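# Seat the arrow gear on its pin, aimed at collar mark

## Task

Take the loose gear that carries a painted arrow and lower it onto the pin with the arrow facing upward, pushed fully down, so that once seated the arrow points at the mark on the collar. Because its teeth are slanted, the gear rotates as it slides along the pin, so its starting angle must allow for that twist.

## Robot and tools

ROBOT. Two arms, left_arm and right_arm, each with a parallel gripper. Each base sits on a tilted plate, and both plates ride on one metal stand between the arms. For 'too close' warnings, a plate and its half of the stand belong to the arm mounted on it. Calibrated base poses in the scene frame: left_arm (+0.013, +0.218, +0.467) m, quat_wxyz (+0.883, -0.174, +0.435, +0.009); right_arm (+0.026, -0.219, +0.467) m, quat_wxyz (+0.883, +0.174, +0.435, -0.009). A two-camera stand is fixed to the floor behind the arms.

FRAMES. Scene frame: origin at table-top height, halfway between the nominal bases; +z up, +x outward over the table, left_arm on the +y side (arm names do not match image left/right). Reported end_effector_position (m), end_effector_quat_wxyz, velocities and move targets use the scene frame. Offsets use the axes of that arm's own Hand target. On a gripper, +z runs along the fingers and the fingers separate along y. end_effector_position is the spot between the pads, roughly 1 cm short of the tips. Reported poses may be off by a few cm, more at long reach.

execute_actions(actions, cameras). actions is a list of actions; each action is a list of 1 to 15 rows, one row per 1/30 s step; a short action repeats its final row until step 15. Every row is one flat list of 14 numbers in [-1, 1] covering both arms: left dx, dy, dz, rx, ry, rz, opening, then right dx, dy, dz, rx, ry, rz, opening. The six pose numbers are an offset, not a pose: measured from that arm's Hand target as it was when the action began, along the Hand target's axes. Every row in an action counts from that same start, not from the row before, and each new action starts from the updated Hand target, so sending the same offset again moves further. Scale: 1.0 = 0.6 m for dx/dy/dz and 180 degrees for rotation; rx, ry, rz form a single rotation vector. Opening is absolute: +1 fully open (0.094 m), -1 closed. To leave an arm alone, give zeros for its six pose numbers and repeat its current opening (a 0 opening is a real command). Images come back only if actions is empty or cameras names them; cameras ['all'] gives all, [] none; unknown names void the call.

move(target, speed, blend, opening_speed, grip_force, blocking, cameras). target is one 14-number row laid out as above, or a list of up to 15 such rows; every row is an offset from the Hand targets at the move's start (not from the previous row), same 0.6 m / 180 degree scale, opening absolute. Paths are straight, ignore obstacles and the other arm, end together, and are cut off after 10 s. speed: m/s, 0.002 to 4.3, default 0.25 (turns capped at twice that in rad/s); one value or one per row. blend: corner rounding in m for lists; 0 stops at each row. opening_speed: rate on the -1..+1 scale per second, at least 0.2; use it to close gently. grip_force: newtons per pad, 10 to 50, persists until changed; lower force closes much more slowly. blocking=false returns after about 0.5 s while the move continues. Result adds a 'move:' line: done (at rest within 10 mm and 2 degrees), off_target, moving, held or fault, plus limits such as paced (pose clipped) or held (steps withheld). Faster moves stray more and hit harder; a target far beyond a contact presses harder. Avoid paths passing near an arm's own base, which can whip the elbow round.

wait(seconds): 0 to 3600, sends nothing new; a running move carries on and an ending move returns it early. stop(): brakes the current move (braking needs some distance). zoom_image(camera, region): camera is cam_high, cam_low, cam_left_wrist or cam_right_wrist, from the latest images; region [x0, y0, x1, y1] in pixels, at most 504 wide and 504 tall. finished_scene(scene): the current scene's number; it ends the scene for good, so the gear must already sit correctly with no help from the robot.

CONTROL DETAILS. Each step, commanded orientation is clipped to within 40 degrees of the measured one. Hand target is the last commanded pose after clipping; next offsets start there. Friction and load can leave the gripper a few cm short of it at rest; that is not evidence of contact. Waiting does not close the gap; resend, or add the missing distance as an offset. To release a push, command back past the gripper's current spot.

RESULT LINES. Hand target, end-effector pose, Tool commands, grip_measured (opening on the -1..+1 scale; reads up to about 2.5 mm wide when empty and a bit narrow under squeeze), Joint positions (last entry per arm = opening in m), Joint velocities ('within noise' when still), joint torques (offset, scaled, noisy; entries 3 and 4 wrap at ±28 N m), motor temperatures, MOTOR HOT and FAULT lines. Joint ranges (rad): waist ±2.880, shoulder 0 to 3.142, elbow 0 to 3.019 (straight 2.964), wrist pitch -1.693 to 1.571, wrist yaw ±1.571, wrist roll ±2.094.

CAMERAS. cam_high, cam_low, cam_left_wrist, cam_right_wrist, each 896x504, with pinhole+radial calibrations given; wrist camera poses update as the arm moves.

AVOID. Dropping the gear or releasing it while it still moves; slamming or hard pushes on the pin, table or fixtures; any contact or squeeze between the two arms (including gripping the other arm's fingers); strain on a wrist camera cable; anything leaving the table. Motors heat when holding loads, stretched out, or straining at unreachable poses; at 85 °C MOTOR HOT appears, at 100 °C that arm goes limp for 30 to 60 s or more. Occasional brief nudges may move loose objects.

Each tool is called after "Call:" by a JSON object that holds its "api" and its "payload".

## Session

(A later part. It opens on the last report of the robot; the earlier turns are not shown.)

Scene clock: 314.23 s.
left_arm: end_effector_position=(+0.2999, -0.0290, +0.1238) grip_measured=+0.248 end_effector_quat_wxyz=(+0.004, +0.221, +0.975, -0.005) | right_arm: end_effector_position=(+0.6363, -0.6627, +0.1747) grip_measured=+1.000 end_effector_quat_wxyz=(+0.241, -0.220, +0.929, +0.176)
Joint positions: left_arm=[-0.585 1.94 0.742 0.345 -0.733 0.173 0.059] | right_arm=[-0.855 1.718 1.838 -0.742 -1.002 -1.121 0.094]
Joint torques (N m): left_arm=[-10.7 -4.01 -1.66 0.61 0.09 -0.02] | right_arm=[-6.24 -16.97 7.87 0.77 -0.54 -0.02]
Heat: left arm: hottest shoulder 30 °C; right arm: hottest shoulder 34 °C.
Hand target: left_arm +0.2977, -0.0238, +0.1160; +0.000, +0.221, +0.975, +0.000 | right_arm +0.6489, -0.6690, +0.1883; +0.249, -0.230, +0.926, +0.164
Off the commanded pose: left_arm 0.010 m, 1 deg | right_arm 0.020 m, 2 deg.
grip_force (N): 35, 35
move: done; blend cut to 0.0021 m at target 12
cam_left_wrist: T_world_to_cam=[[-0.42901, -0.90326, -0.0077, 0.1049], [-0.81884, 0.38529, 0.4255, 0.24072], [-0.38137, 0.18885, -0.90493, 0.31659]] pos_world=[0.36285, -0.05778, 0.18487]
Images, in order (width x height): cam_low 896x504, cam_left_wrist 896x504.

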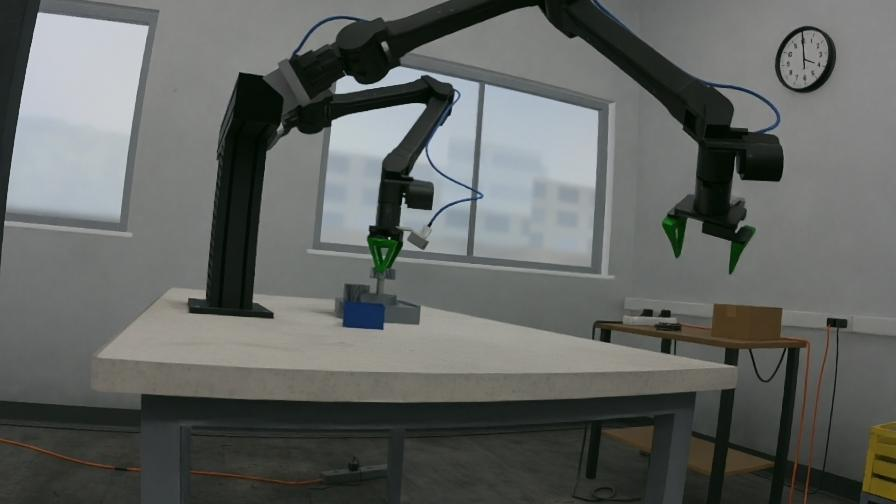

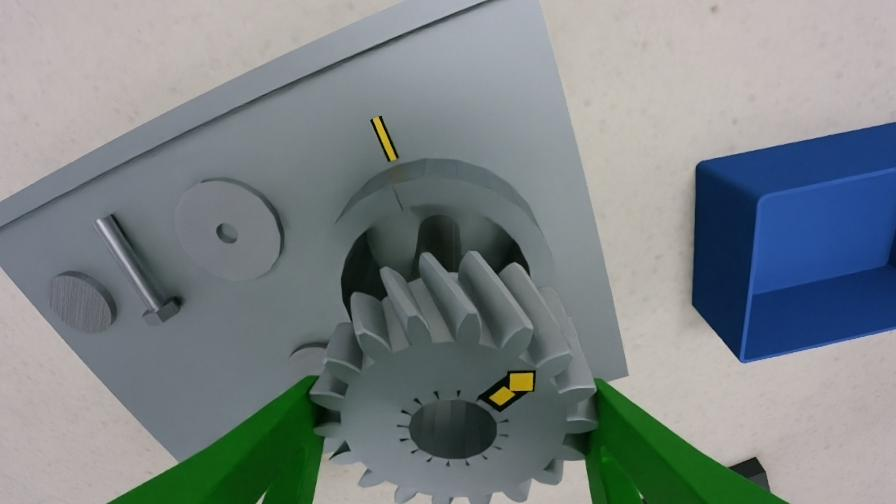

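Call:
{"api": "zoom_image", "payload": {"camera": "cam_low", "region": [350, 250, 410, 310]}}

Call:
{"api": "zoom_image", "payload": {"camera": "cam_left_wrist", "region": [330, 120, 570, 360]}}

Scaled by 8.400 from the camera's image (finer frame: 1280x720).

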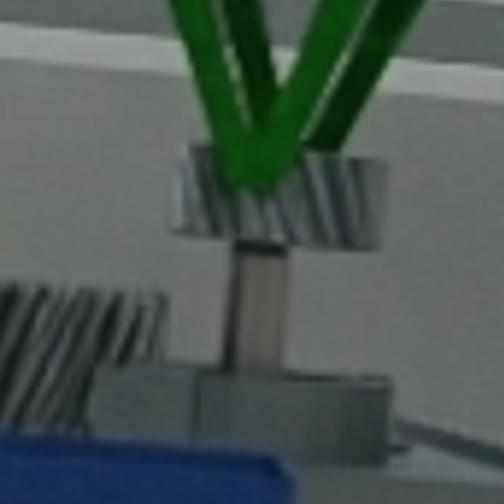

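Scaled by 2.100 from the camera's image (finer frame: 1280x720).

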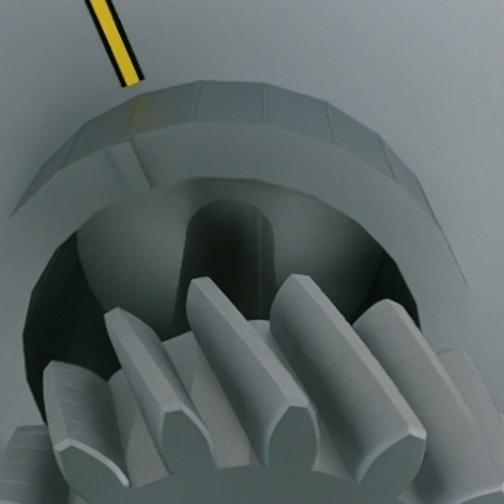

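Call:
{"api": "move", "payload": {"target": [[-0.0005,-0.0003,-0.0593,0,0,0,0.1, 0,0,0,0,0,0,1],[-0.0115,0.0308,-0.0460,0,0,0,0.1, 0,0,0,0,0,0,1],[-0.0091,-0.0184,-0.0593,0,0,0,0.1, 0,0,0,0,0,0,1],[0.0239,0.0083,-0.0377,0,0,0,0.1, 0,0,0,0,0,0,1],[-0.0070,-0.0138,-0.0477,0,0,0,0.1, 0,0,0,0,0,0,1],[-0.0068,0.0175,-0.0327,0,0,0,0.1, 0,0,0,0,0,0,1],[-0.0052,-0.0101,-0.0393,0,0,0,0.1, 0,0,0,0,0,0,1],[0.0106,0.0036,-0.0293,0,0,0,0.1, 0,0,0,0,0,0,1],[-0.0034,-0.0063,-0.0327,0,0,0,0.1, 0,0,0,0,0,0,1],[-0.0032,0.0056,-0.0260,0,0,0,0.1, 0,0,0,0,0,0,1],[-0.0016,-0.0026,-0.0277,0,0,0,0.1, 0,0,0,0,0,0,1],[-0.0005,-0.0003,-0.0227,0,0,0,0.1, 0,0,0,0,0,0,1]], "speed": 0.15, "blend": 0.003, "cameras": ["cam_left_wrist"]}}

Call:
{"api": "zoom_image", "payload": {"camera": "cam_left_wrist", "region": [330, 120, 570, 360]}}

Scene clock: 349.33 s.
left_arm: end_effector_position=(+0.2975, -0.0248, +0.1305) grip_measured=+0.248 end_effector_quat_wxyz=(-0.002, +0.220, +0.975, +0.000) | right_arm: end_effector_position=(+0.6363, -0.6627, +0.1747) grip_measured=+1.000 end_effector_quat_wxyz=(+0.241, -0.220, +0.929, +0.176)
Joint positions: left_arm=[-0.593 1.921 0.731 0.315 -0.748 0.151 0.059] | right_arm=[-0.855 1.718 1.838 -0.742 -1.002 -1.121 0.094]
Joint torques (N m): left_arm=[-11.87 -4.95 -2.03 0.55 0.06 -0.01] | right_arm=[-6.36 -16.85 7.91 0.66 -0.53 -0.02]
Heat: left arm: hottest shoulder 30 °C; right arm: hottest shoulder 34 °C.
Hand target: left_arm +0.2979, -0.0241, +0.1295; +0.000, +0.220, +0.975, +0.000 | right_arm +0.6489, -0.6690, +0.1883; +0.249, -0.230, +0.926, +0.164
Off the commanded pose: left_arm 0.001 m, 0 deg | right_arm 0.020 m, 2 deg.
grip_force (N): 35, 35
move: done; blend cut to 0.0026 m at target 10, 0.0017 m at target 11
cam_left_wrist: T_world_to_cam=[[-0.42694, -0.90415, -0.0153, 0.10805], [-0.81578, 0.3778, 0.43792, 0.23161], [-0.39016, 0.19945, -0.89888, 0.32304]] pos_world=[0.36111, -0.05424, 0.1906]

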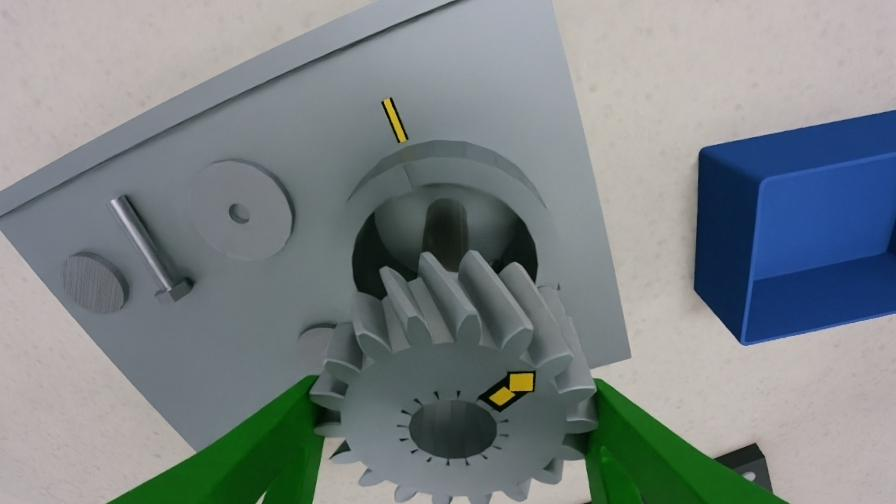

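Scaled by 2.100 from the camera's image (finer frame: 1280x720).

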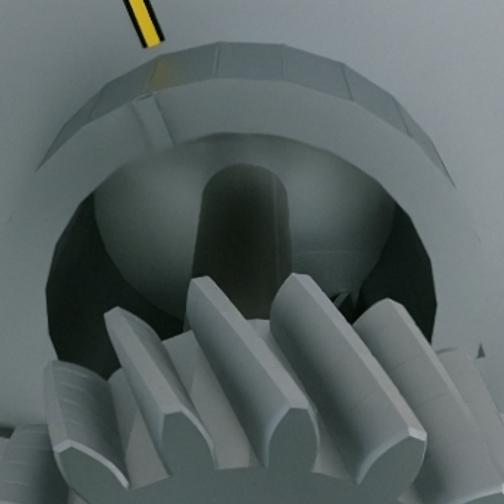

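Call:
{"api": "move", "payload": {"target": [[-0.0008,0.0057,-0.0133,0,0,0,0.1, 0,0,0,0,0,0,1],[-0.0103,0.0324,-0.0067,0,0,0,0.1, 0,0,0,0,0,0,1],[-0.0087,-0.0108,-0.0167,0,0,0,0.1, 0,0,0,0,0,0,1],[0.0214,0.0136,-0.0017,0,0,0,0.1, 0,0,0,0,0,0,1],[-0.0065,-0.0063,-0.01,0,0,0,0.1, 0,0,0,0,0,0,1],[-0.0063,0.0213,0.0017,0,0,0,0.1, 0,0,0,0,0,0,1],[-0.0051,-0.0033,-0.0033,0,0,0,0.1, 0,0,0,0,0,0,1],[0.0103,0.0097,0.005,0,0,0,0.1, 0,0,0,0,0,0,1],[-0.0036,-0.0003,0.0017,0,0,0,0.1, 0,0,0,0,0,0,1],[-0.0035,0.0116,0.0067,0,0,0,0.1, 0,0,0,0,0,0,1],[-0.0019,0.0035,0.0067,0,0,0,0.1, 0,0,0,0,0,0,1],[-0.0008,0.0057,0.01,0,0,0,0.1, 0,0,0,0,0,0,1],[-0.0008,0.0057,0.0267,0,0,0,0.1, 0,0,0,0,0,0,1]], "speed": [0.15,0.15,0.15,0.15,0.15,0.15,0.15,0.15,0.15,0.15,0.15,0.15,0.04], "blend": [0.003,0.003,0.003,0.003,0.003,0.003,0.003,0.003,0.003,0.003,0.003,0.002,0], "cameras": ["cam_left_wrist"]}}

Call:
{"api": "zoom_image", "payload": {"camera": "cam_left_wrist", "region": [330, 120, 570, 360]}}

Scene clock: 368.20 s.
left_arm: end_effector_position=(+0.3013, -0.0249, +0.1235) grip_measured=+0.248 end_effector_quat_wxyz=(+0.003, +0.224, +0.975, -0.003) | right_arm: end_effector_position=(+0.6363, -0.6627, +0.1747) grip_measured=+1.000 end_effector_quat_wxyz=(+0.241, -0.220, +0.929, +0.176)
Joint positions: left_arm=[-0.579 1.933 0.74 0.34 -0.732 0.182 0.059] | right_arm=[-0.855 1.718 1.838 -0.742 -1.002 -1.121 0.094]
Joint torques (N m): left_arm=[-10.29 -3.6 -1.32 0.95 0.34 -0.02] | right_arm=[-6.3 -17.03 7.94 0.68 -0.53 -0.03]
Heat: left arm: hottest shoulder 30 °C; right arm: hottest shoulder 34 °C.
Hand target: left_arm +0.2998, -0.0212, +0.1136; +0.000, +0.221, +0.975, +0.000 | right_arm +0.6489, -0.6690, +0.1883; +0.249, -0.230, +0.926, +0.164
Off the commanded pose: left_arm 0.011 m, 1 deg | right_arm 0.020 m, 2 deg.
grip_force (N): 35, 35
move: off_target (left_arm); blend cut to 0.0025 m at target 10, 0.0012 m at target 11, 0.0012 m at target 12
cam_left_wrist: T_world_to_cam=[[-0.43378, -0.90095, -0.01127, 0.11102], [-0.8159, 0.38747, 0.42915, 0.2392], [-0.38227, 0.19536, -0.90316, 0.31631]] pos_world=[0.36424, -0.05445, 0.18428]

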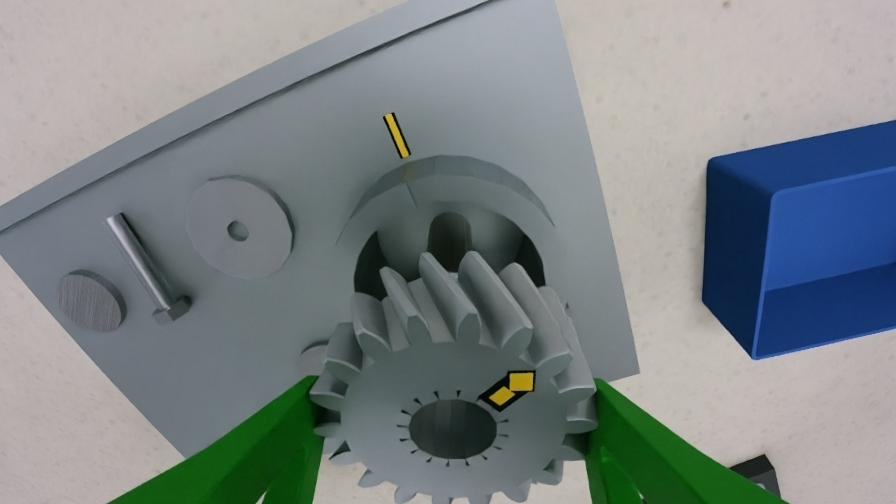

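Scaled by 2.100 from the camera's image (finer frame: 1280x720).

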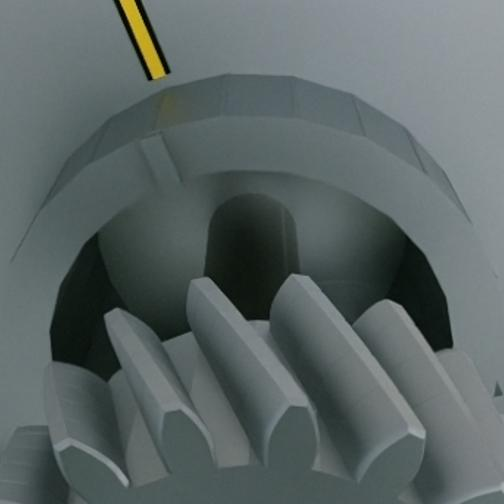

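Call:
{"api": "move", "payload": {"target": [[0.0050,0.0032,-0.0398,0,0,0,0.1, 0,0,0,0,0,0,1],[-0.0044,0.0298,-0.0332,0,0,0,0.1, 0,0,0,0,0,0,1],[-0.0029,-0.0134,-0.0432,0,0,0,0.1, 0,0,0,0,0,0,1],[0.0272,0.0110,-0.0282,0,0,0,0.1, 0,0,0,0,0,0,1],[-0.0007,-0.0089,-0.0365,0,0,0,0.1, 0,0,0,0,0,0,1],[-0.0005,0.0187,-0.0248,0,0,0,0.1, 0,0,0,0,0,0,1],[0.0007,-0.0059,-0.0298,0,0,0,0.1, 0,0,0,0,0,0,1],[0.0161,0.0071,-0.0215,0,0,0,0.1, 0,0,0,0,0,0,1],[0.0021,-0.0029,-0.0248,0,0,0,0.1, 0,0,0,0,0,0,1],[0.0023,0.0091,-0.0198,0,0,0,0.1, 0,0,0,0,0,0,1],[0.0050,0.0032,-0.0182,0,0,0,0.1, 0,0,0,0,0,0,1],[0.0050,0.0032,0.0035,0,0,0,0.1, 0,0,0,0,0,0,1],[-0.0025,0.0067,0.0052,0,0,0,0.1, 0,0,0,0,0,0,1],[0.0147,0.0041,0.0052,0,0,0,0.1, 0,0,0,0,0,0,1],[0.0050,0.0032,0.0052,0,0,0,0.1, 0,0,0,0,0,0,1]], "speed": [0.15,0.15,0.15,0.15,0.15,0.15,0.15,0.15,0.15,0.15,0.15,0.04,0.04,0.04,0.04], "blend": [0.003,0.003,0.003,0.003,0.003,0.003,0.003,0.003,0.003,0.003,0.002,0.002,0.002,0.002,0], "cameras": ["cam_left_wrist"]}}

Scene clock: 388.90 s.
left_arm: end_effector_position=(+0.2982, -0.0214, +0.1178) grip_measured=+0.248 end_effector_quat_wxyz=(+0.004, +0.221, +0.975, -0.003) | right_arm: end_effector_position=(+0.6363, -0.6627, +0.1747) grip_measured=+1.000 end_effector_quat_wxyz=(+0.241, -0.220, +0.929, +0.176)
Joint positions: left_arm=[-0.565 1.947 0.735 0.371 -0.725 0.192 0.059] | right_arm=[-0.855 1.718 1.838 -0.742 -1.002 -1.121 0.094]
Joint torques (N m): left_arm=[-10.4 -4.37 -1.47 0.34 0.29 0.01] | right_arm=[-6.3 -16.85 7.9 0.75 -0.54 -0.01]
Heat: left arm: hottest shoulder 29 °C; right arm: hottest shoulder 34 °C.
Hand target: left_arm +0.2980, -0.0181, +0.1104; +0.000, +0.220, +0.975, +0.000 | right_arm +0.6489, -0.6690, +0.1883; +0.249, -0.230, +0.926, +0.164
Off the commanded pose: left_arm 0.008 m, 0 deg | right_arm 0.020 m, 2 deg.
grip_force (N): 35, 35
move: done; blend cut to 0.002 m at target 10
cam_left_wrist: T_world_to_cam=[[-0.42865, -0.90338, -0.01299, 0.11145], [-0.81903, 0.38248, 0.42767, 0.23871], [-0.38138, 0.19396, -0.90384, 0.30904]] pos_world=[0.36115, -0.05056, 0.17868]

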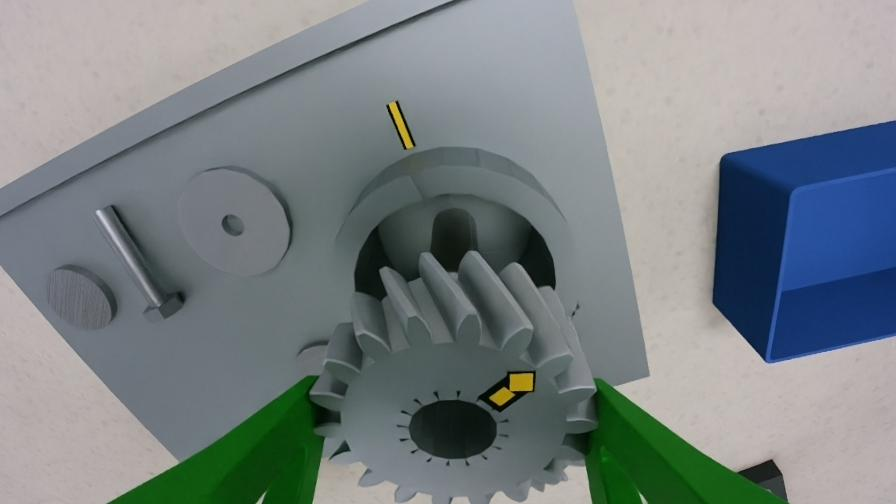

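Call:
{"api": "move", "payload": {"target": [[0.0087,-0.002,0.004,0,0,-0.019,0.1, 0,0,0,0,0,0,1],[0.0057,0.005,0.006,0,0,0.015,0.1, 0,0,0,0,0,0,1],[-0.0013,0.008,0.008,0,0,-0.019,0.1, 0,0,0,0,0,0,1],[-0.0083,0.005,0.010,0,0,0.015,0.1, 0,0,0,0,0,0,1],[-0.0113,-0.002,0.0123,0,0,-0.019,0.1, 0,0,0,0,0,0,1],[-0.0083,-0.009,0.0123,0,0,0.015,0.1, 0,0,0,0,0,0,1],[-0.0013,-0.012,0.0123,0,0,-0.019,0.1, 0,0,0,0,0,0,1],[0.0057,-0.009,0.0123,0,0,0.015,0.1, 0,0,0,0,0,0,1],[0.0087,-0.002,0.0123,0,0,-0.019,0.1, 0,0,0,0,0,0,1],[0.0057,0.005,0.0123,0,0,0.015,0.1, 0,0,0,0,0,0,1],[-0.0013,0.008,0.0123,0,0,-0.019,0.1, 0,0,0,0,0,0,1],[-0.0083,0.005,0.0123,0,0,0.015,0.1, 0,0,0,0,0,0,1],[-0.0083,-0.009,0.0123,0,0,-0.019,0.1, 0,0,0,0,0,0,1],[-0.0013,-0.002,0.0123,0,0,-0.003,0.1, 0,0,0,0,0,0,1]], "speed": 0.12, "blend": 0.004, "cameras": ["cam_left_wrist"]}}

Scene clock: 406.00 s.
left_arm: end_effector_position=(+0.2980, -0.0215, +0.1152) grip_measured=+0.248 end_effector_quat_wxyz=(+0.003, +0.220, +0.975, +0.002) | right_arm: end_effector_position=(+0.6363, -0.6627, +0.1747) grip_measured=+1.000 end_effector_quat_wxyz=(+0.241, -0.220, +0.929, +0.176)
Joint positions: left_arm=[-0.564 1.956 0.741 0.373 -0.733 0.191 0.059] | right_arm=[-0.855 1.718 1.838 -0.742 -1.002 -1.121 0.094]
Joint torques (N m): left_arm=[-9.82 -3.6 -0.81 0.75 0.91 0.02] | right_arm=[-6.48 -16.91 7.91 0.68 -0.54 -0.04]
Heat: left arm: hottest shoulder 29 °C; right arm: hottest shoulder 34 °C.
Hand target: left_arm +0.2981, -0.0195, +0.1030; +0.000, +0.216, +0.976, +0.000 | right_arm +0.6489, -0.6690, +0.1883; +0.249, -0.230, +0.926, +0.164
Off the commanded pose: left_arm 0.012 m, 1 deg | right_arm 0.020 m, 2 deg.
grip_force (N): 35, 35
move: off_target (left_arm)
cam_left_wrist: T_world_to_cam=[[-0.42689, -0.90405, -0.02142, 0.11172], [-0.82037, 0.3772, 0.42979, 0.23972], [-0.38047, 0.20105, -0.90268, 0.30645]] pos_world=[0.36095, -0.05103, 0.17598]

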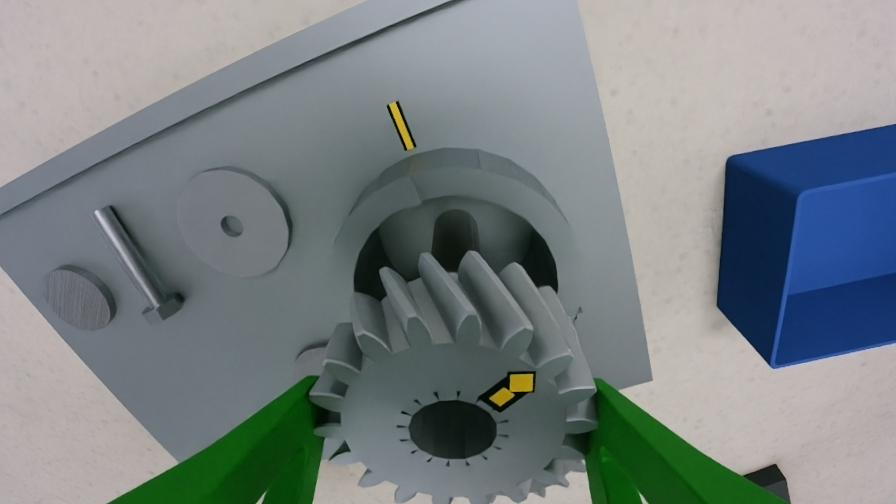

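Call:
{"api": "move", "payload": {"target": [[0.01,0,0.003,0,0,-0.033,0.1, 0,0,0,0,0,0,1],[0.007,0.007,0.004,0,0,0.027,0.1, 0,0,0,0,0,0,1],[0,0.01,0.005,0,0,-0.033,0.1, 0,0,0,0,0,0,1],[-0.007,0.007,0.006,0,0,0.027,0.1, 0,0,0,0,0,0,1],[-0.01,0,0.006,0,0,-0.033,0.1, 0,0,0,0,0,0,1],[-0.007,-0.007,0.006,0,0,0.027,0.1, 0,0,0,0,0,0,1],[0,-0.01,0.006,0,0,-0.033,0.1, 0,0,0,0,0,0,1],[0.007,-0.007,0.006,0,0,0.027,0.1, 0,0,0,0,0,0,1],[0.01,0,0.006,0,0,-0.033,0.1, 0,0,0,0,0,0,1],[0.007,0.007,0.006,0,0,0.027,0.1, 0,0,0,0,0,0,1],[0,0.01,0.006,0,0,-0.033,0.1, 0,0,0,0,0,0,1],[-0.007,0.007,0.006,0,0,0.027,0.1, 0,0,0,0,0,0,1],[-0.007,-0.007,0.006,0,0,-0.033,0.1, 0,0,0,0,0,0,1],[0,0,0.006,0,0,-0.003,0.1, 0,0,0,0,0,0,1]], "speed": 0.15, "blend": 0.004, "cameras": ["cam_left_wrist"]}}

Scene clock: 421.97 s.
left_arm: end_effector_position=(+0.2981, -0.0220, +0.1056) grip_measured=+0.248 end_effector_quat_wxyz=(+0.002, +0.189, +0.982, +0.004) | right_arm: end_effector_position=(+0.6363, -0.6627, +0.1747) grip_measured=+1.000 end_effector_quat_wxyz=(+0.241, -0.220, +0.929, +0.176)
Joint positions: left_arm=[-0.55 1.98 0.759 0.383 -0.728 0.138 0.059] | right_arm=[-0.855 1.718 1.838 -0.742 -1.002 -1.121 0.094]
Joint torques (N m): left_arm=[-10.52 -4.37 -1.99 0.49 0.81 0.53] | right_arm=[-6.42 -16.97 7.92 0.73 -0.53 -0.03]
Heat: left arm: hottest shoulder 29 °C; right arm: hottest shoulder 34 °C.
Hand target: left_arm +0.2983, -0.0196, +0.0995; +0.000, +0.211, +0.977, +0.000 | right_arm +0.6489, -0.6690, +0.1883; +0.249, -0.230, +0.926, +0.164
Off the commanded pose: left_arm 0.007 m, 3 deg | right_arm 0.020 m, 2 deg.
grip_force (N): 35, 35
move: off_target (left_arm)
cam_left_wrist: T_world_to_cam=[[-0.36885, -0.92917, -0.02453, 0.09351], [-0.84159, 0.32266, 0.43315, 0.24902], [-0.39455, 0.18041, -0.90099, 0.3014]] pos_world=[0.36298, -0.04784, 0.16599]

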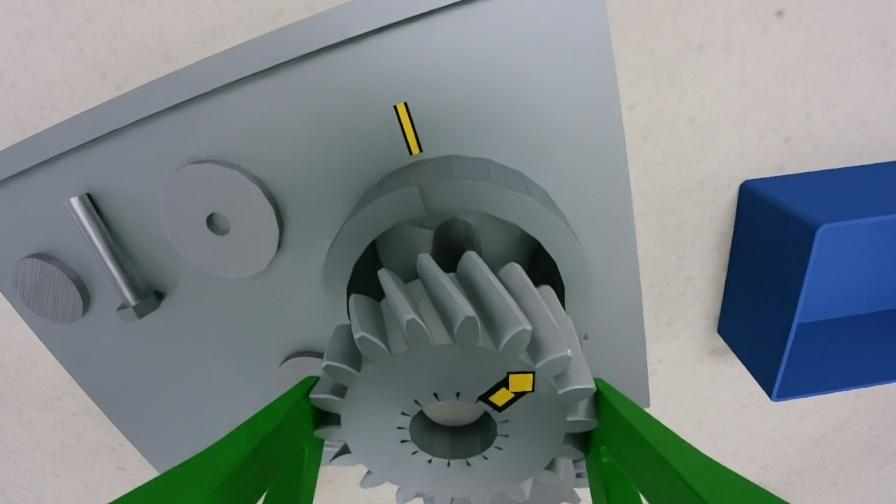

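Call:
{"api": "move", "payload": {"target": [[0.0094,-0.0014,0.0076,0,0,-0.036,0.1, 0,0,0,0,0,0,1],[0.0064,0.0056,0.0093,0,0,-0.007,0.1, 0,0,0,0,0,0,1],[-0.0006,0.0086,0.0110,0,0,-0.044,0.1, 0,0,0,0,0,0,1],[-0.0076,0.0056,0.0128,0,0,-0.015,0.1, 0,0,0,0,0,0,1],[-0.0106,-0.0014,0.0145,0,0,-0.0525,0.1, 0,0,0,0,0,0,1],[-0.0076,-0.0084,0.0162,0,0,-0.023,0.1, 0,0,0,0,0,0,1],[-0.0006,-0.0114,0.018,0,0,-0.061,0.1, 0,0,0,0,0,0,1],[0.0064,-0.0084,0.0197,0,0,-0.032,0.1, 0,0,0,0,0,0,1],[0.0094,-0.0014,0.0214,0,0,-0.069,0.1, 0,0,0,0,0,0,1],[0.0064,0.0056,0.0232,0,0,-0.040,0.1, 0,0,0,0,0,0,1],[-0.0006,0.0086,0.0249,0,0,-0.0775,0.1, 0,0,0,0,0,0,1],[-0.0076,0.0056,0.0266,0,0,-0.048,0.1, 0,0,0,0,0,0,1],[-0.0076,-0.0084,0.0283,0,0,-0.086,0.1, 0,0,0,0,0,0,1],[-0.0006,-0.0014,0.03,0,0,-0.073,0.1, 0,0,0,0,0,0,1]], "speed": 0.14, "blend": 0.004}}

Scene clock: 438.93 s.
left_arm: end_effector_position=(+0.2981, -0.0226, +0.0949) grip_measured=+0.248 end_effector_quat_wxyz=(+0.003, +0.089, +0.996, +0.003) | right_arm: end_effector_position=(+0.6363, -0.6627, +0.1747) grip_measured=+1.000 end_effector_quat_wxyz=(+0.241, -0.220, +0.929, +0.176)
Joint positions: left_arm=[-0.535 2.006 0.776 0.405 -0.717 -0.048 0.059] | right_arm=[-0.855 1.718 1.838 -0.742 -1.002 -1.121 0.094]
Joint torques (N m): left_arm=[-9.82 -3.6 -1.05 0.83 1.16 0.35] | right_arm=[-6.3 -16.97 7.94 0.66 -0.52 -0.02]
Heat: left arm: hottest shoulder 29 °C; right arm: hottest shoulder 34 °C.
Hand target: left_arm +0.2981, -0.0205, +0.0814; +0.000, +0.098, +0.995, +0.000 | right_arm +0.6489, -0.6690, +0.1883; +0.249, -0.230, +0.926, +0.164
Off the commanded pose: left_arm 0.014 m, 1 deg | right_arm 0.020 m, 2 deg.
grip_force (N): 35, 35
move: off_target (left_arm)

Call:
{"api": "move", "payload": {"target": [[0.01,0,0.0015,0,0,-0.019,0.1, 0,0,0,0,0,0,1],[0.007,0.007,0.003,0,0,0.010,0.1, 0,0,0,0,0,0,1],[0,0.01,0.0045,0,0,-0.028,0.1, 0,0,0,0,0,0,1],[-0.007,0.007,0.006,0,0,0,0.1, 0,0,0,0,0,0,1],[-0.01,0,0.0075,0,0,-0.0375,0.1, 0,0,0,0,0,0,1],[-0.007,-0.007,0.009,0,0,-0.009,0.1, 0,0,0,0,0,0,1],[0,-0.01,0.0105,0,0,-0.047,0.1, 0,0,0,0,0,0,1],[0.007,-0.007,0.012,0,0,-0.018,0.1, 0,0,0,0,0,0,1],[0.01,0,0.0135,0,0,-0.056,0.1, 0,0,0,0,0,0,1],[0.007,0.007,0.015,0,0,-0.028,0.1, 0,0,0,0,0,0,1],[0,0.01,0.0165,0,0,-0.066,0.1, 0,0,0,0,0,0,1],[-0.007,0.007,0.018,0,0,-0.037,0.1, 0,0,0,0,0,0,1],[-0.007,-0.007,0.0195,0,0,-0.075,0.1, 0,0,0,0,0,0,1],[0,0,0.021,0,0,-0.063,0.1, 0,0,0,0,0,0,1]], "speed": 0.14, "blend": 0.004}}

Scene clock: 455.67 s.
left_arm: end_effector_position=(+0.2985, -0.0229, +0.0816) grip_measured=+0.248 end_effector_quat_wxyz=(+0.002, -0.009, +1.000, +0.002) | right_arm: end_effector_position=(+0.6363, -0.6627, +0.1747) grip_measured=+1.000 end_effector_quat_wxyz=(+0.241, -0.220, +0.929, +0.176)
Joint positions: left_arm=[-0.514 2.035 0.798 0.422 -0.699 -0.225 0.059] | right_arm=[-0.855 1.718 1.838 -0.742 -1.002 -1.121 0.094]
Joint torques (N m): left_arm=[-10.29 -3.49 -1.18 0.88 0.91 0.3] | right_arm=[-6.36 -17.14 7.94 0.72 -0.52 -0.02]
Heat: left arm: hottest shoulder 29 °C; right arm: hottest shoulder 35 °C.
Hand target: left_arm +0.2981, -0.0205, +0.0689; +0.000, -0.001, +1.000, +0.000 | right_arm +0.6489, -0.6690, +0.1883; +0.249, -0.230, +0.926, +0.164
Off the commanded pose: left_arm 0.013 m, 1 deg | right_arm 0.020 m, 2 deg.
grip_force (N): 35, 35
move: off_target (left_arm)

Call:
{"api": "move", "payload": {"target": [[0.01,0,0.0015,0,0,-0.019,0.1, 0,0,0,0,0,0,1],[0.007,0.007,0.003,0,0,0.010,0.1, 0,0,0,0,0,0,1],[0,0.01,0.0045,0,0,-0.028,0.1, 0,0,0,0,0,0,1],[-0.007,0.007,0.006,0,0,0,0.1, 0,0,0,0,0,0,1],[-0.01,0,0.0075,0,0,-0.0375,0.1, 0,0,0,0,0,0,1],[-0.007,-0.007,0.009,0,0,-0.009,0.1, 0,0,0,0,0,0,1],[0,-0.01,0.0105,0,0,-0.047,0.1, 0,0,0,0,0,0,1],[0.007,-0.007,0.012,0,0,-0.018,0.1, 0,0,0,0,0,0,1],[0.01,0,0.0135,0,0,-0.056,0.1, 0,0,0,0,0,0,1],[0.007,0.007,0.015,0,0,-0.028,0.1, 0,0,0,0,0,0,1],[0,0.01,0.0165,0,0,-0.066,0.1, 0,0,0,0,0,0,1],[-0.007,0.007,0.018,0,0,-0.037,0.1, 0,0,0,0,0,0,1],[-0.007,-0.007,0.0195,0,0,-0.075,0.1, 0,0,0,0,0,0,1],[0,0,0.021,0,0,-0.063,0.1, 0,0,0,0,0,0,1]], "speed": 0.14, "blend": 0.004, "cameras": ["cam_left_wrist"]}}

Scene clock: 468.53 s.
left_arm: end_effector_position=(+0.3014, -0.0241, +0.0728) grip_measured=+0.248 end_effector_quat_wxyz=(+0.006, -0.080, +0.997, -0.001) | right_arm: end_effector_position=(+0.6363, -0.6627, +0.1747) grip_measured=+1.000 end_effector_quat_wxyz=(+0.241, -0.220, +0.929, +0.176)
Joint positions: left_arm=[-0.501 2.054 0.815 0.444 -0.687 -0.349 0.059] | right_arm=[-0.855 1.718 1.838 -0.742 -1.002 -1.121 0.094]
Joint torques (N m): left_arm=[-9.82 -2.78 -0.92 0.73 0.93 -0.33] | right_arm=[-6.3 -16.91 7.88 0.65 -0.53 -0.02]
Heat: left arm: hottest shoulder 29 °C; right arm: hottest shoulder 35 °C.
Hand target: left_arm +0.2982, -0.0205, +0.0562; +0.000, -0.100, +0.995, +0.000 | right_arm +0.6489, -0.6690, +0.1883; +0.249, -0.230, +0.926, +0.164
Off the commanded pose: left_arm 0.017 m, 2 deg | right_arm 0.020 m, 2 deg.
grip_force (N): 35, 35
move: off_target (left_arm)
cam_left_wrist: T_world_to_cam=[[0.16257, -0.98661, -0.01332, -0.07037], [-0.89225, -0.15277, 0.42491, 0.271], [-0.42126, -0.05719, -0.90514, 0.27615]] pos_world=[0.36957, -0.01224, 0.13387]

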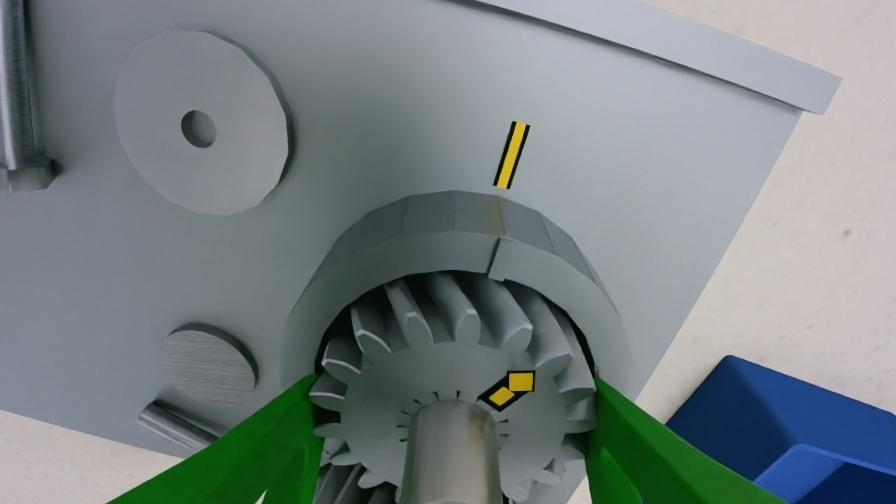

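Call:
{"api": "move", "payload": {"target": [[0.01,0,0,0,0,0,0.1, 0,0,0,0,0,0,1],[0.007,0.007,0,0,0,0.029,0.1, 0,0,0,0,0,0,1],[0,0.01,0,0,0,-0.007,0.1, 0,0,0,0,0,0,1],[-0.007,0.007,0,0,0,0.023,0.1, 0,0,0,0,0,0,1],[-0.01,0,0,0,0,-0.014,0.1, 0,0,0,0,0,0,1],[-0.007,-0.007,0,0,0,0.016,0.1, 0,0,0,0,0,0,1],[0,-0.01,0,0,0,-0.0205,0.1, 0,0,0,0,0,0,1],[0.007,-0.007,0,0,0,0.009,0.1, 0,0,0,0,0,0,1],[0.01,0,0,0,0,-0.027,0.1, 0,0,0,0,0,0,1],[0.007,0.007,0,0,0,0.003,0.1, 0,0,0,0,0,0,1],[0,0.01,0,0,0,-0.034,0.1, 0,0,0,0,0,0,1],[-0.007,0.007,0,0,0,-0.004,0.1, 0,0,0,0,0,0,1],[-0.007,-0.007,0,0,0,-0.035,0.1, 0,0,0,0,0,0,1],[0,0,0,0,0,-0.025,0.1, 0,0,0,0,0,0,1]], "speed": 0.14, "blend": 0.004}}

Scene clock: 485.67 s.
left_arm: end_effector_position=(+0.3013, -0.0240, +0.0727) grip_measured=+0.248 end_effector_quat_wxyz=(+0.006, -0.086, +0.996, -0.002) | right_arm: end_effector_position=(+0.6363, -0.6627, +0.1747) grip_measured=+1.000 end_effector_quat_wxyz=(+0.241, -0.220, +0.929, +0.176)
Joint positions: left_arm=[-0.5 2.054 0.814 0.445 -0.686 -0.36 0.059] | right_arm=[-0.855 1.718 1.838 -0.742 -1.002 -1.121 0.094]
Joint torques (N m): left_arm=[-9.52 -2.78 -0.98 0.83 0.88 -1.09] | right_arm=[-6.3 -16.79 7.88 0.75 -0.53 -0.03]
Heat: left arm: hottest shoulder 29 °C; right arm: hottest shoulder 35 °C.
Hand target: left_arm +0.2981, -0.0204, +0.0562; +0.000, -0.139, +0.990, +0.000 | right_arm +0.6489, -0.6690, +0.1883; +0.249, -0.230, +0.926, +0.164
Off the commanded pose: left_arm 0.017 m, 6 deg | right_arm 0.020 m, 2 deg.
grip_force (N): 35, 35
move: off_target (left_arm); blend cut to 0.003 m at target 1

Call:
{"api": "move", "payload": {"target": [[-0.0032,-0.0063,-0.033,0,0,0.0333,0.1, 0,0,0,0,0,0,1],[-0.0032,-0.0063,-0.033,0,0,0.0333,0.5, 0,0,0,0,0,0,1]], "speed": 0.05, "opening_speed": 0.5, "cameras": ["cam_low","cam_left_wrist"]}}

Call:
{"api": "zoom_image", "payload": {"camera": "cam_left_wrist", "region": [270, 100, 670, 500]}}

Scene clock: 526.63 s.
left_arm: end_effector_position=(+0.2974, -0.0214, +0.0744) grip_measured=+0.497 end_effector_quat_wxyz=(-0.003, -0.081, +0.997, +0.002) | right_arm: end_effector_position=(+0.6363, -0.6627, +0.1747) grip_measured=+1.000 end_effector_quat_wxyz=(+0.241, -0.220, +0.929, +0.176)
Joint positions: left_arm=[-0.5 2.047 0.81 0.419 -0.689 -0.363 0.07] | right_arm=[-0.855 1.718 1.838 -0.742 -1.002 -1.121 0.094]
Joint torques (N m): left_arm=[-12.22 -5.42 -2.39 0.2 -0.03 -0.23] | right_arm=[-6.3 -16.73 7.91 0.7 -0.54 -0.03]
Heat: left arm: hottest shoulder 29 °C; right arm: hottest shoulder 35 °C.
Hand target: left_arm +0.3009, -0.0235, +0.0760; +0.000, -0.087, +0.996, +0.000 | right_arm +0.6489, -0.6690, +0.1883; +0.249, -0.230, +0.926, +0.164
Off the commanded pose: left_arm 0.004 m, 1 deg | right_arm 0.020 m, 2 deg.
grip_force (N): 35, 35
move: done
cam_left_wrist: T_world_to_cam=[[0.16304, -0.98639, -0.02114, -0.06662], [-0.88484, -0.15566, 0.43913, 0.26384], [-0.43644, -0.05289, -0.89818, 0.2802]] pos_world=[0.36661, -0.00982, 0.1344]

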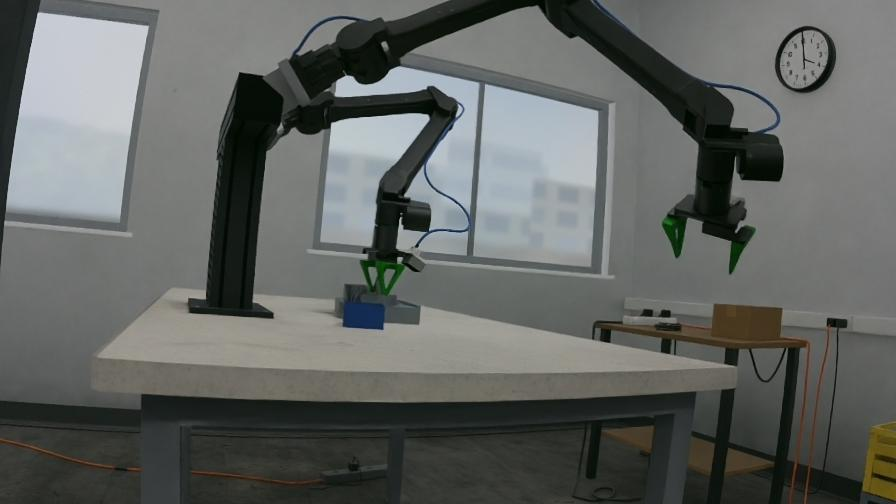

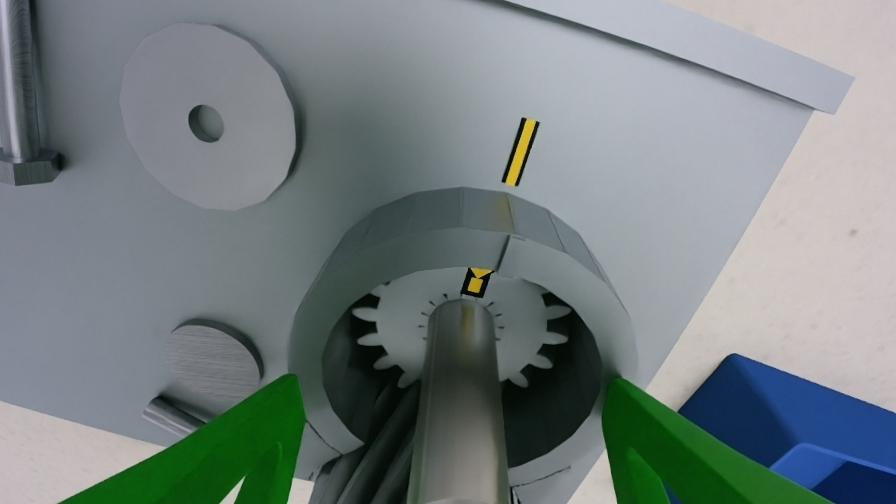

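Scaled by 1.260 from the camera's image (finer frame: 1280x720).

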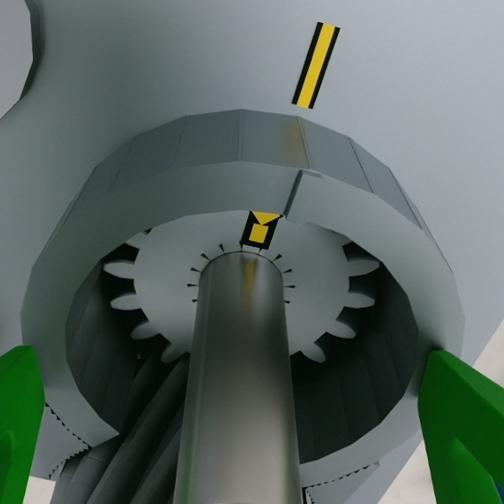

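Call:
{"api": "move", "payload": {"target": [0, 0, -0.12, 0, 0, 0, 0.5, 0, 0, 0, 0, 0, 0, 1.0], "speed": 0.15, "cameras": ["cam_left_wrist", "cam_high"]}}

Scene clock: 541.13 s.
left_arm: end_effector_position=(+0.3050, -0.0212, +0.1415) grip_measured=+0.498 end_effector_quat_wxyz=(+0.000, -0.088, +0.996, +0.002) | right_arm: end_effector_position=(+0.6363, -0.6627, +0.1747) grip_measured=+1.000 end_effector_quat_wxyz=(+0.241, -0.220, +0.929, +0.176)
Joint positions: left_arm=[-0.604 1.88 0.722 0.278 -0.759 -0.478 0.07] | right_arm=[-0.855 1.718 1.838 -0.742 -1.002 -1.121 0.094]
Joint torques (N m): left_arm=[-13.22 -5.19 -2.61 0.06 -0.27 -0.23] | right_arm=[-6.36 -16.73 7.87 0.7 -0.53 -0.01]
Heat: left arm: hottest shoulder 29 °C; right arm: hottest shoulder 35 °C.
Hand target: left_arm +0.3011, -0.0236, +0.1481; +0.000, -0.087, +0.996, +0.000 | right_arm +0.6489, -0.6690, +0.1883; +0.249, -0.230, +0.926, +0.164
Off the commanded pose: left_arm 0.008 m, 0 deg | right_arm 0.020 m, 2 deg.
grip_force (N): 35, 35
move: done
cam_left_wrist: T_world_to_cam=[[0.178, -0.98381, -0.02106, -0.07076], [-0.88487, -0.16939, 0.43395, 0.24154], [-0.43049, -0.0586, -0.90069, 0.34218]] pos_world=[0.37363, -0.00865, 0.20189]
Images, in order (width x height): cam_high 896x504, cam_left_wrist 896x504.

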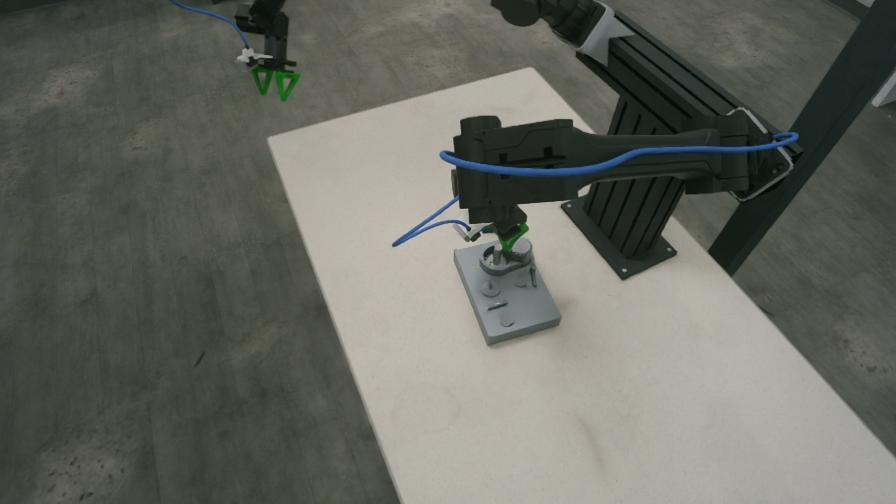

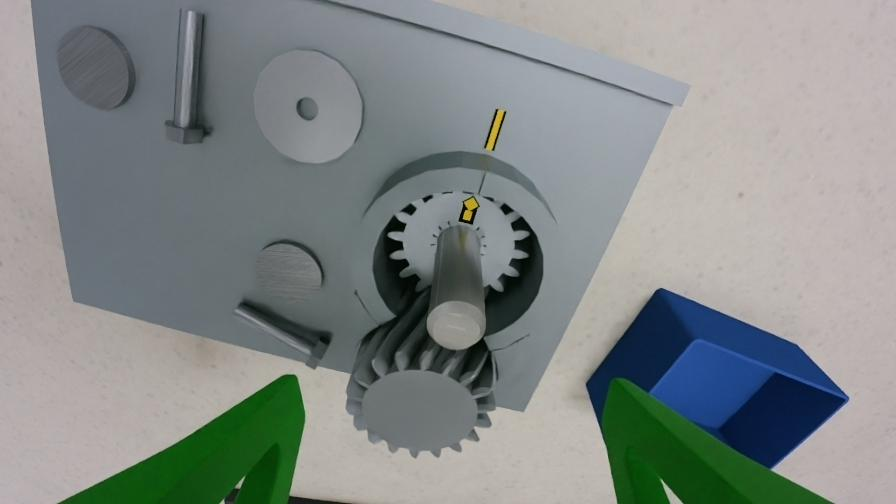

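Call:
{"api": "zoom_image", "payload": {"camera": "cam_left_wrist", "region": [350, 100, 600, 360]}}

Scaled by 1.938 from the camera's image (finer frame: 1280x720).

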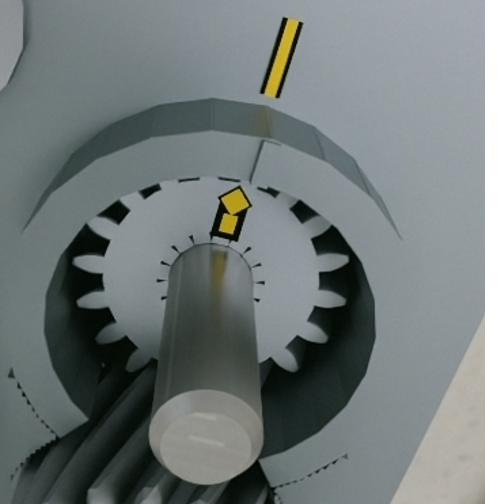

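Call:
{"api": "zoom_image", "payload": {"camera": "cam_left_wrist", "region": [420, 100, 540, 240]}}

Call:
{"api": "zoom_image", "payload": {"camera": "cam_left_wrist", "region": [380, 180, 550, 360]}}

Scaled by 3.600 from the camera's image (finer frame: 1280x720).

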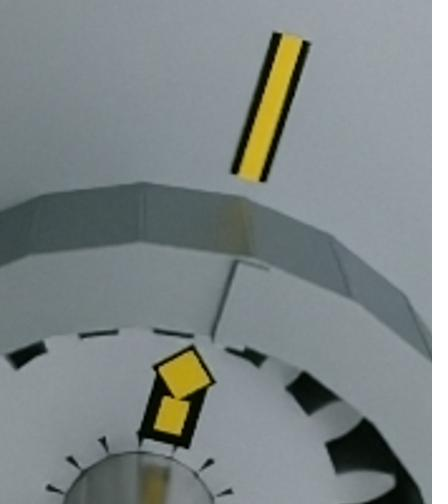

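Scaled by 2.800 from the camera's image (finer frame: 1280x720).

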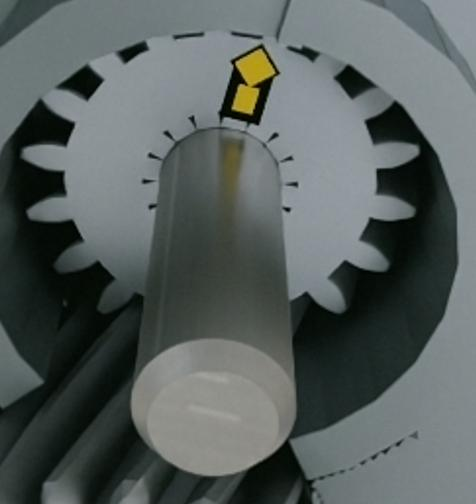

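Call:
{"api": "finished_scene", "payload": {"scene": 2}}

The scene is finished: the task was done.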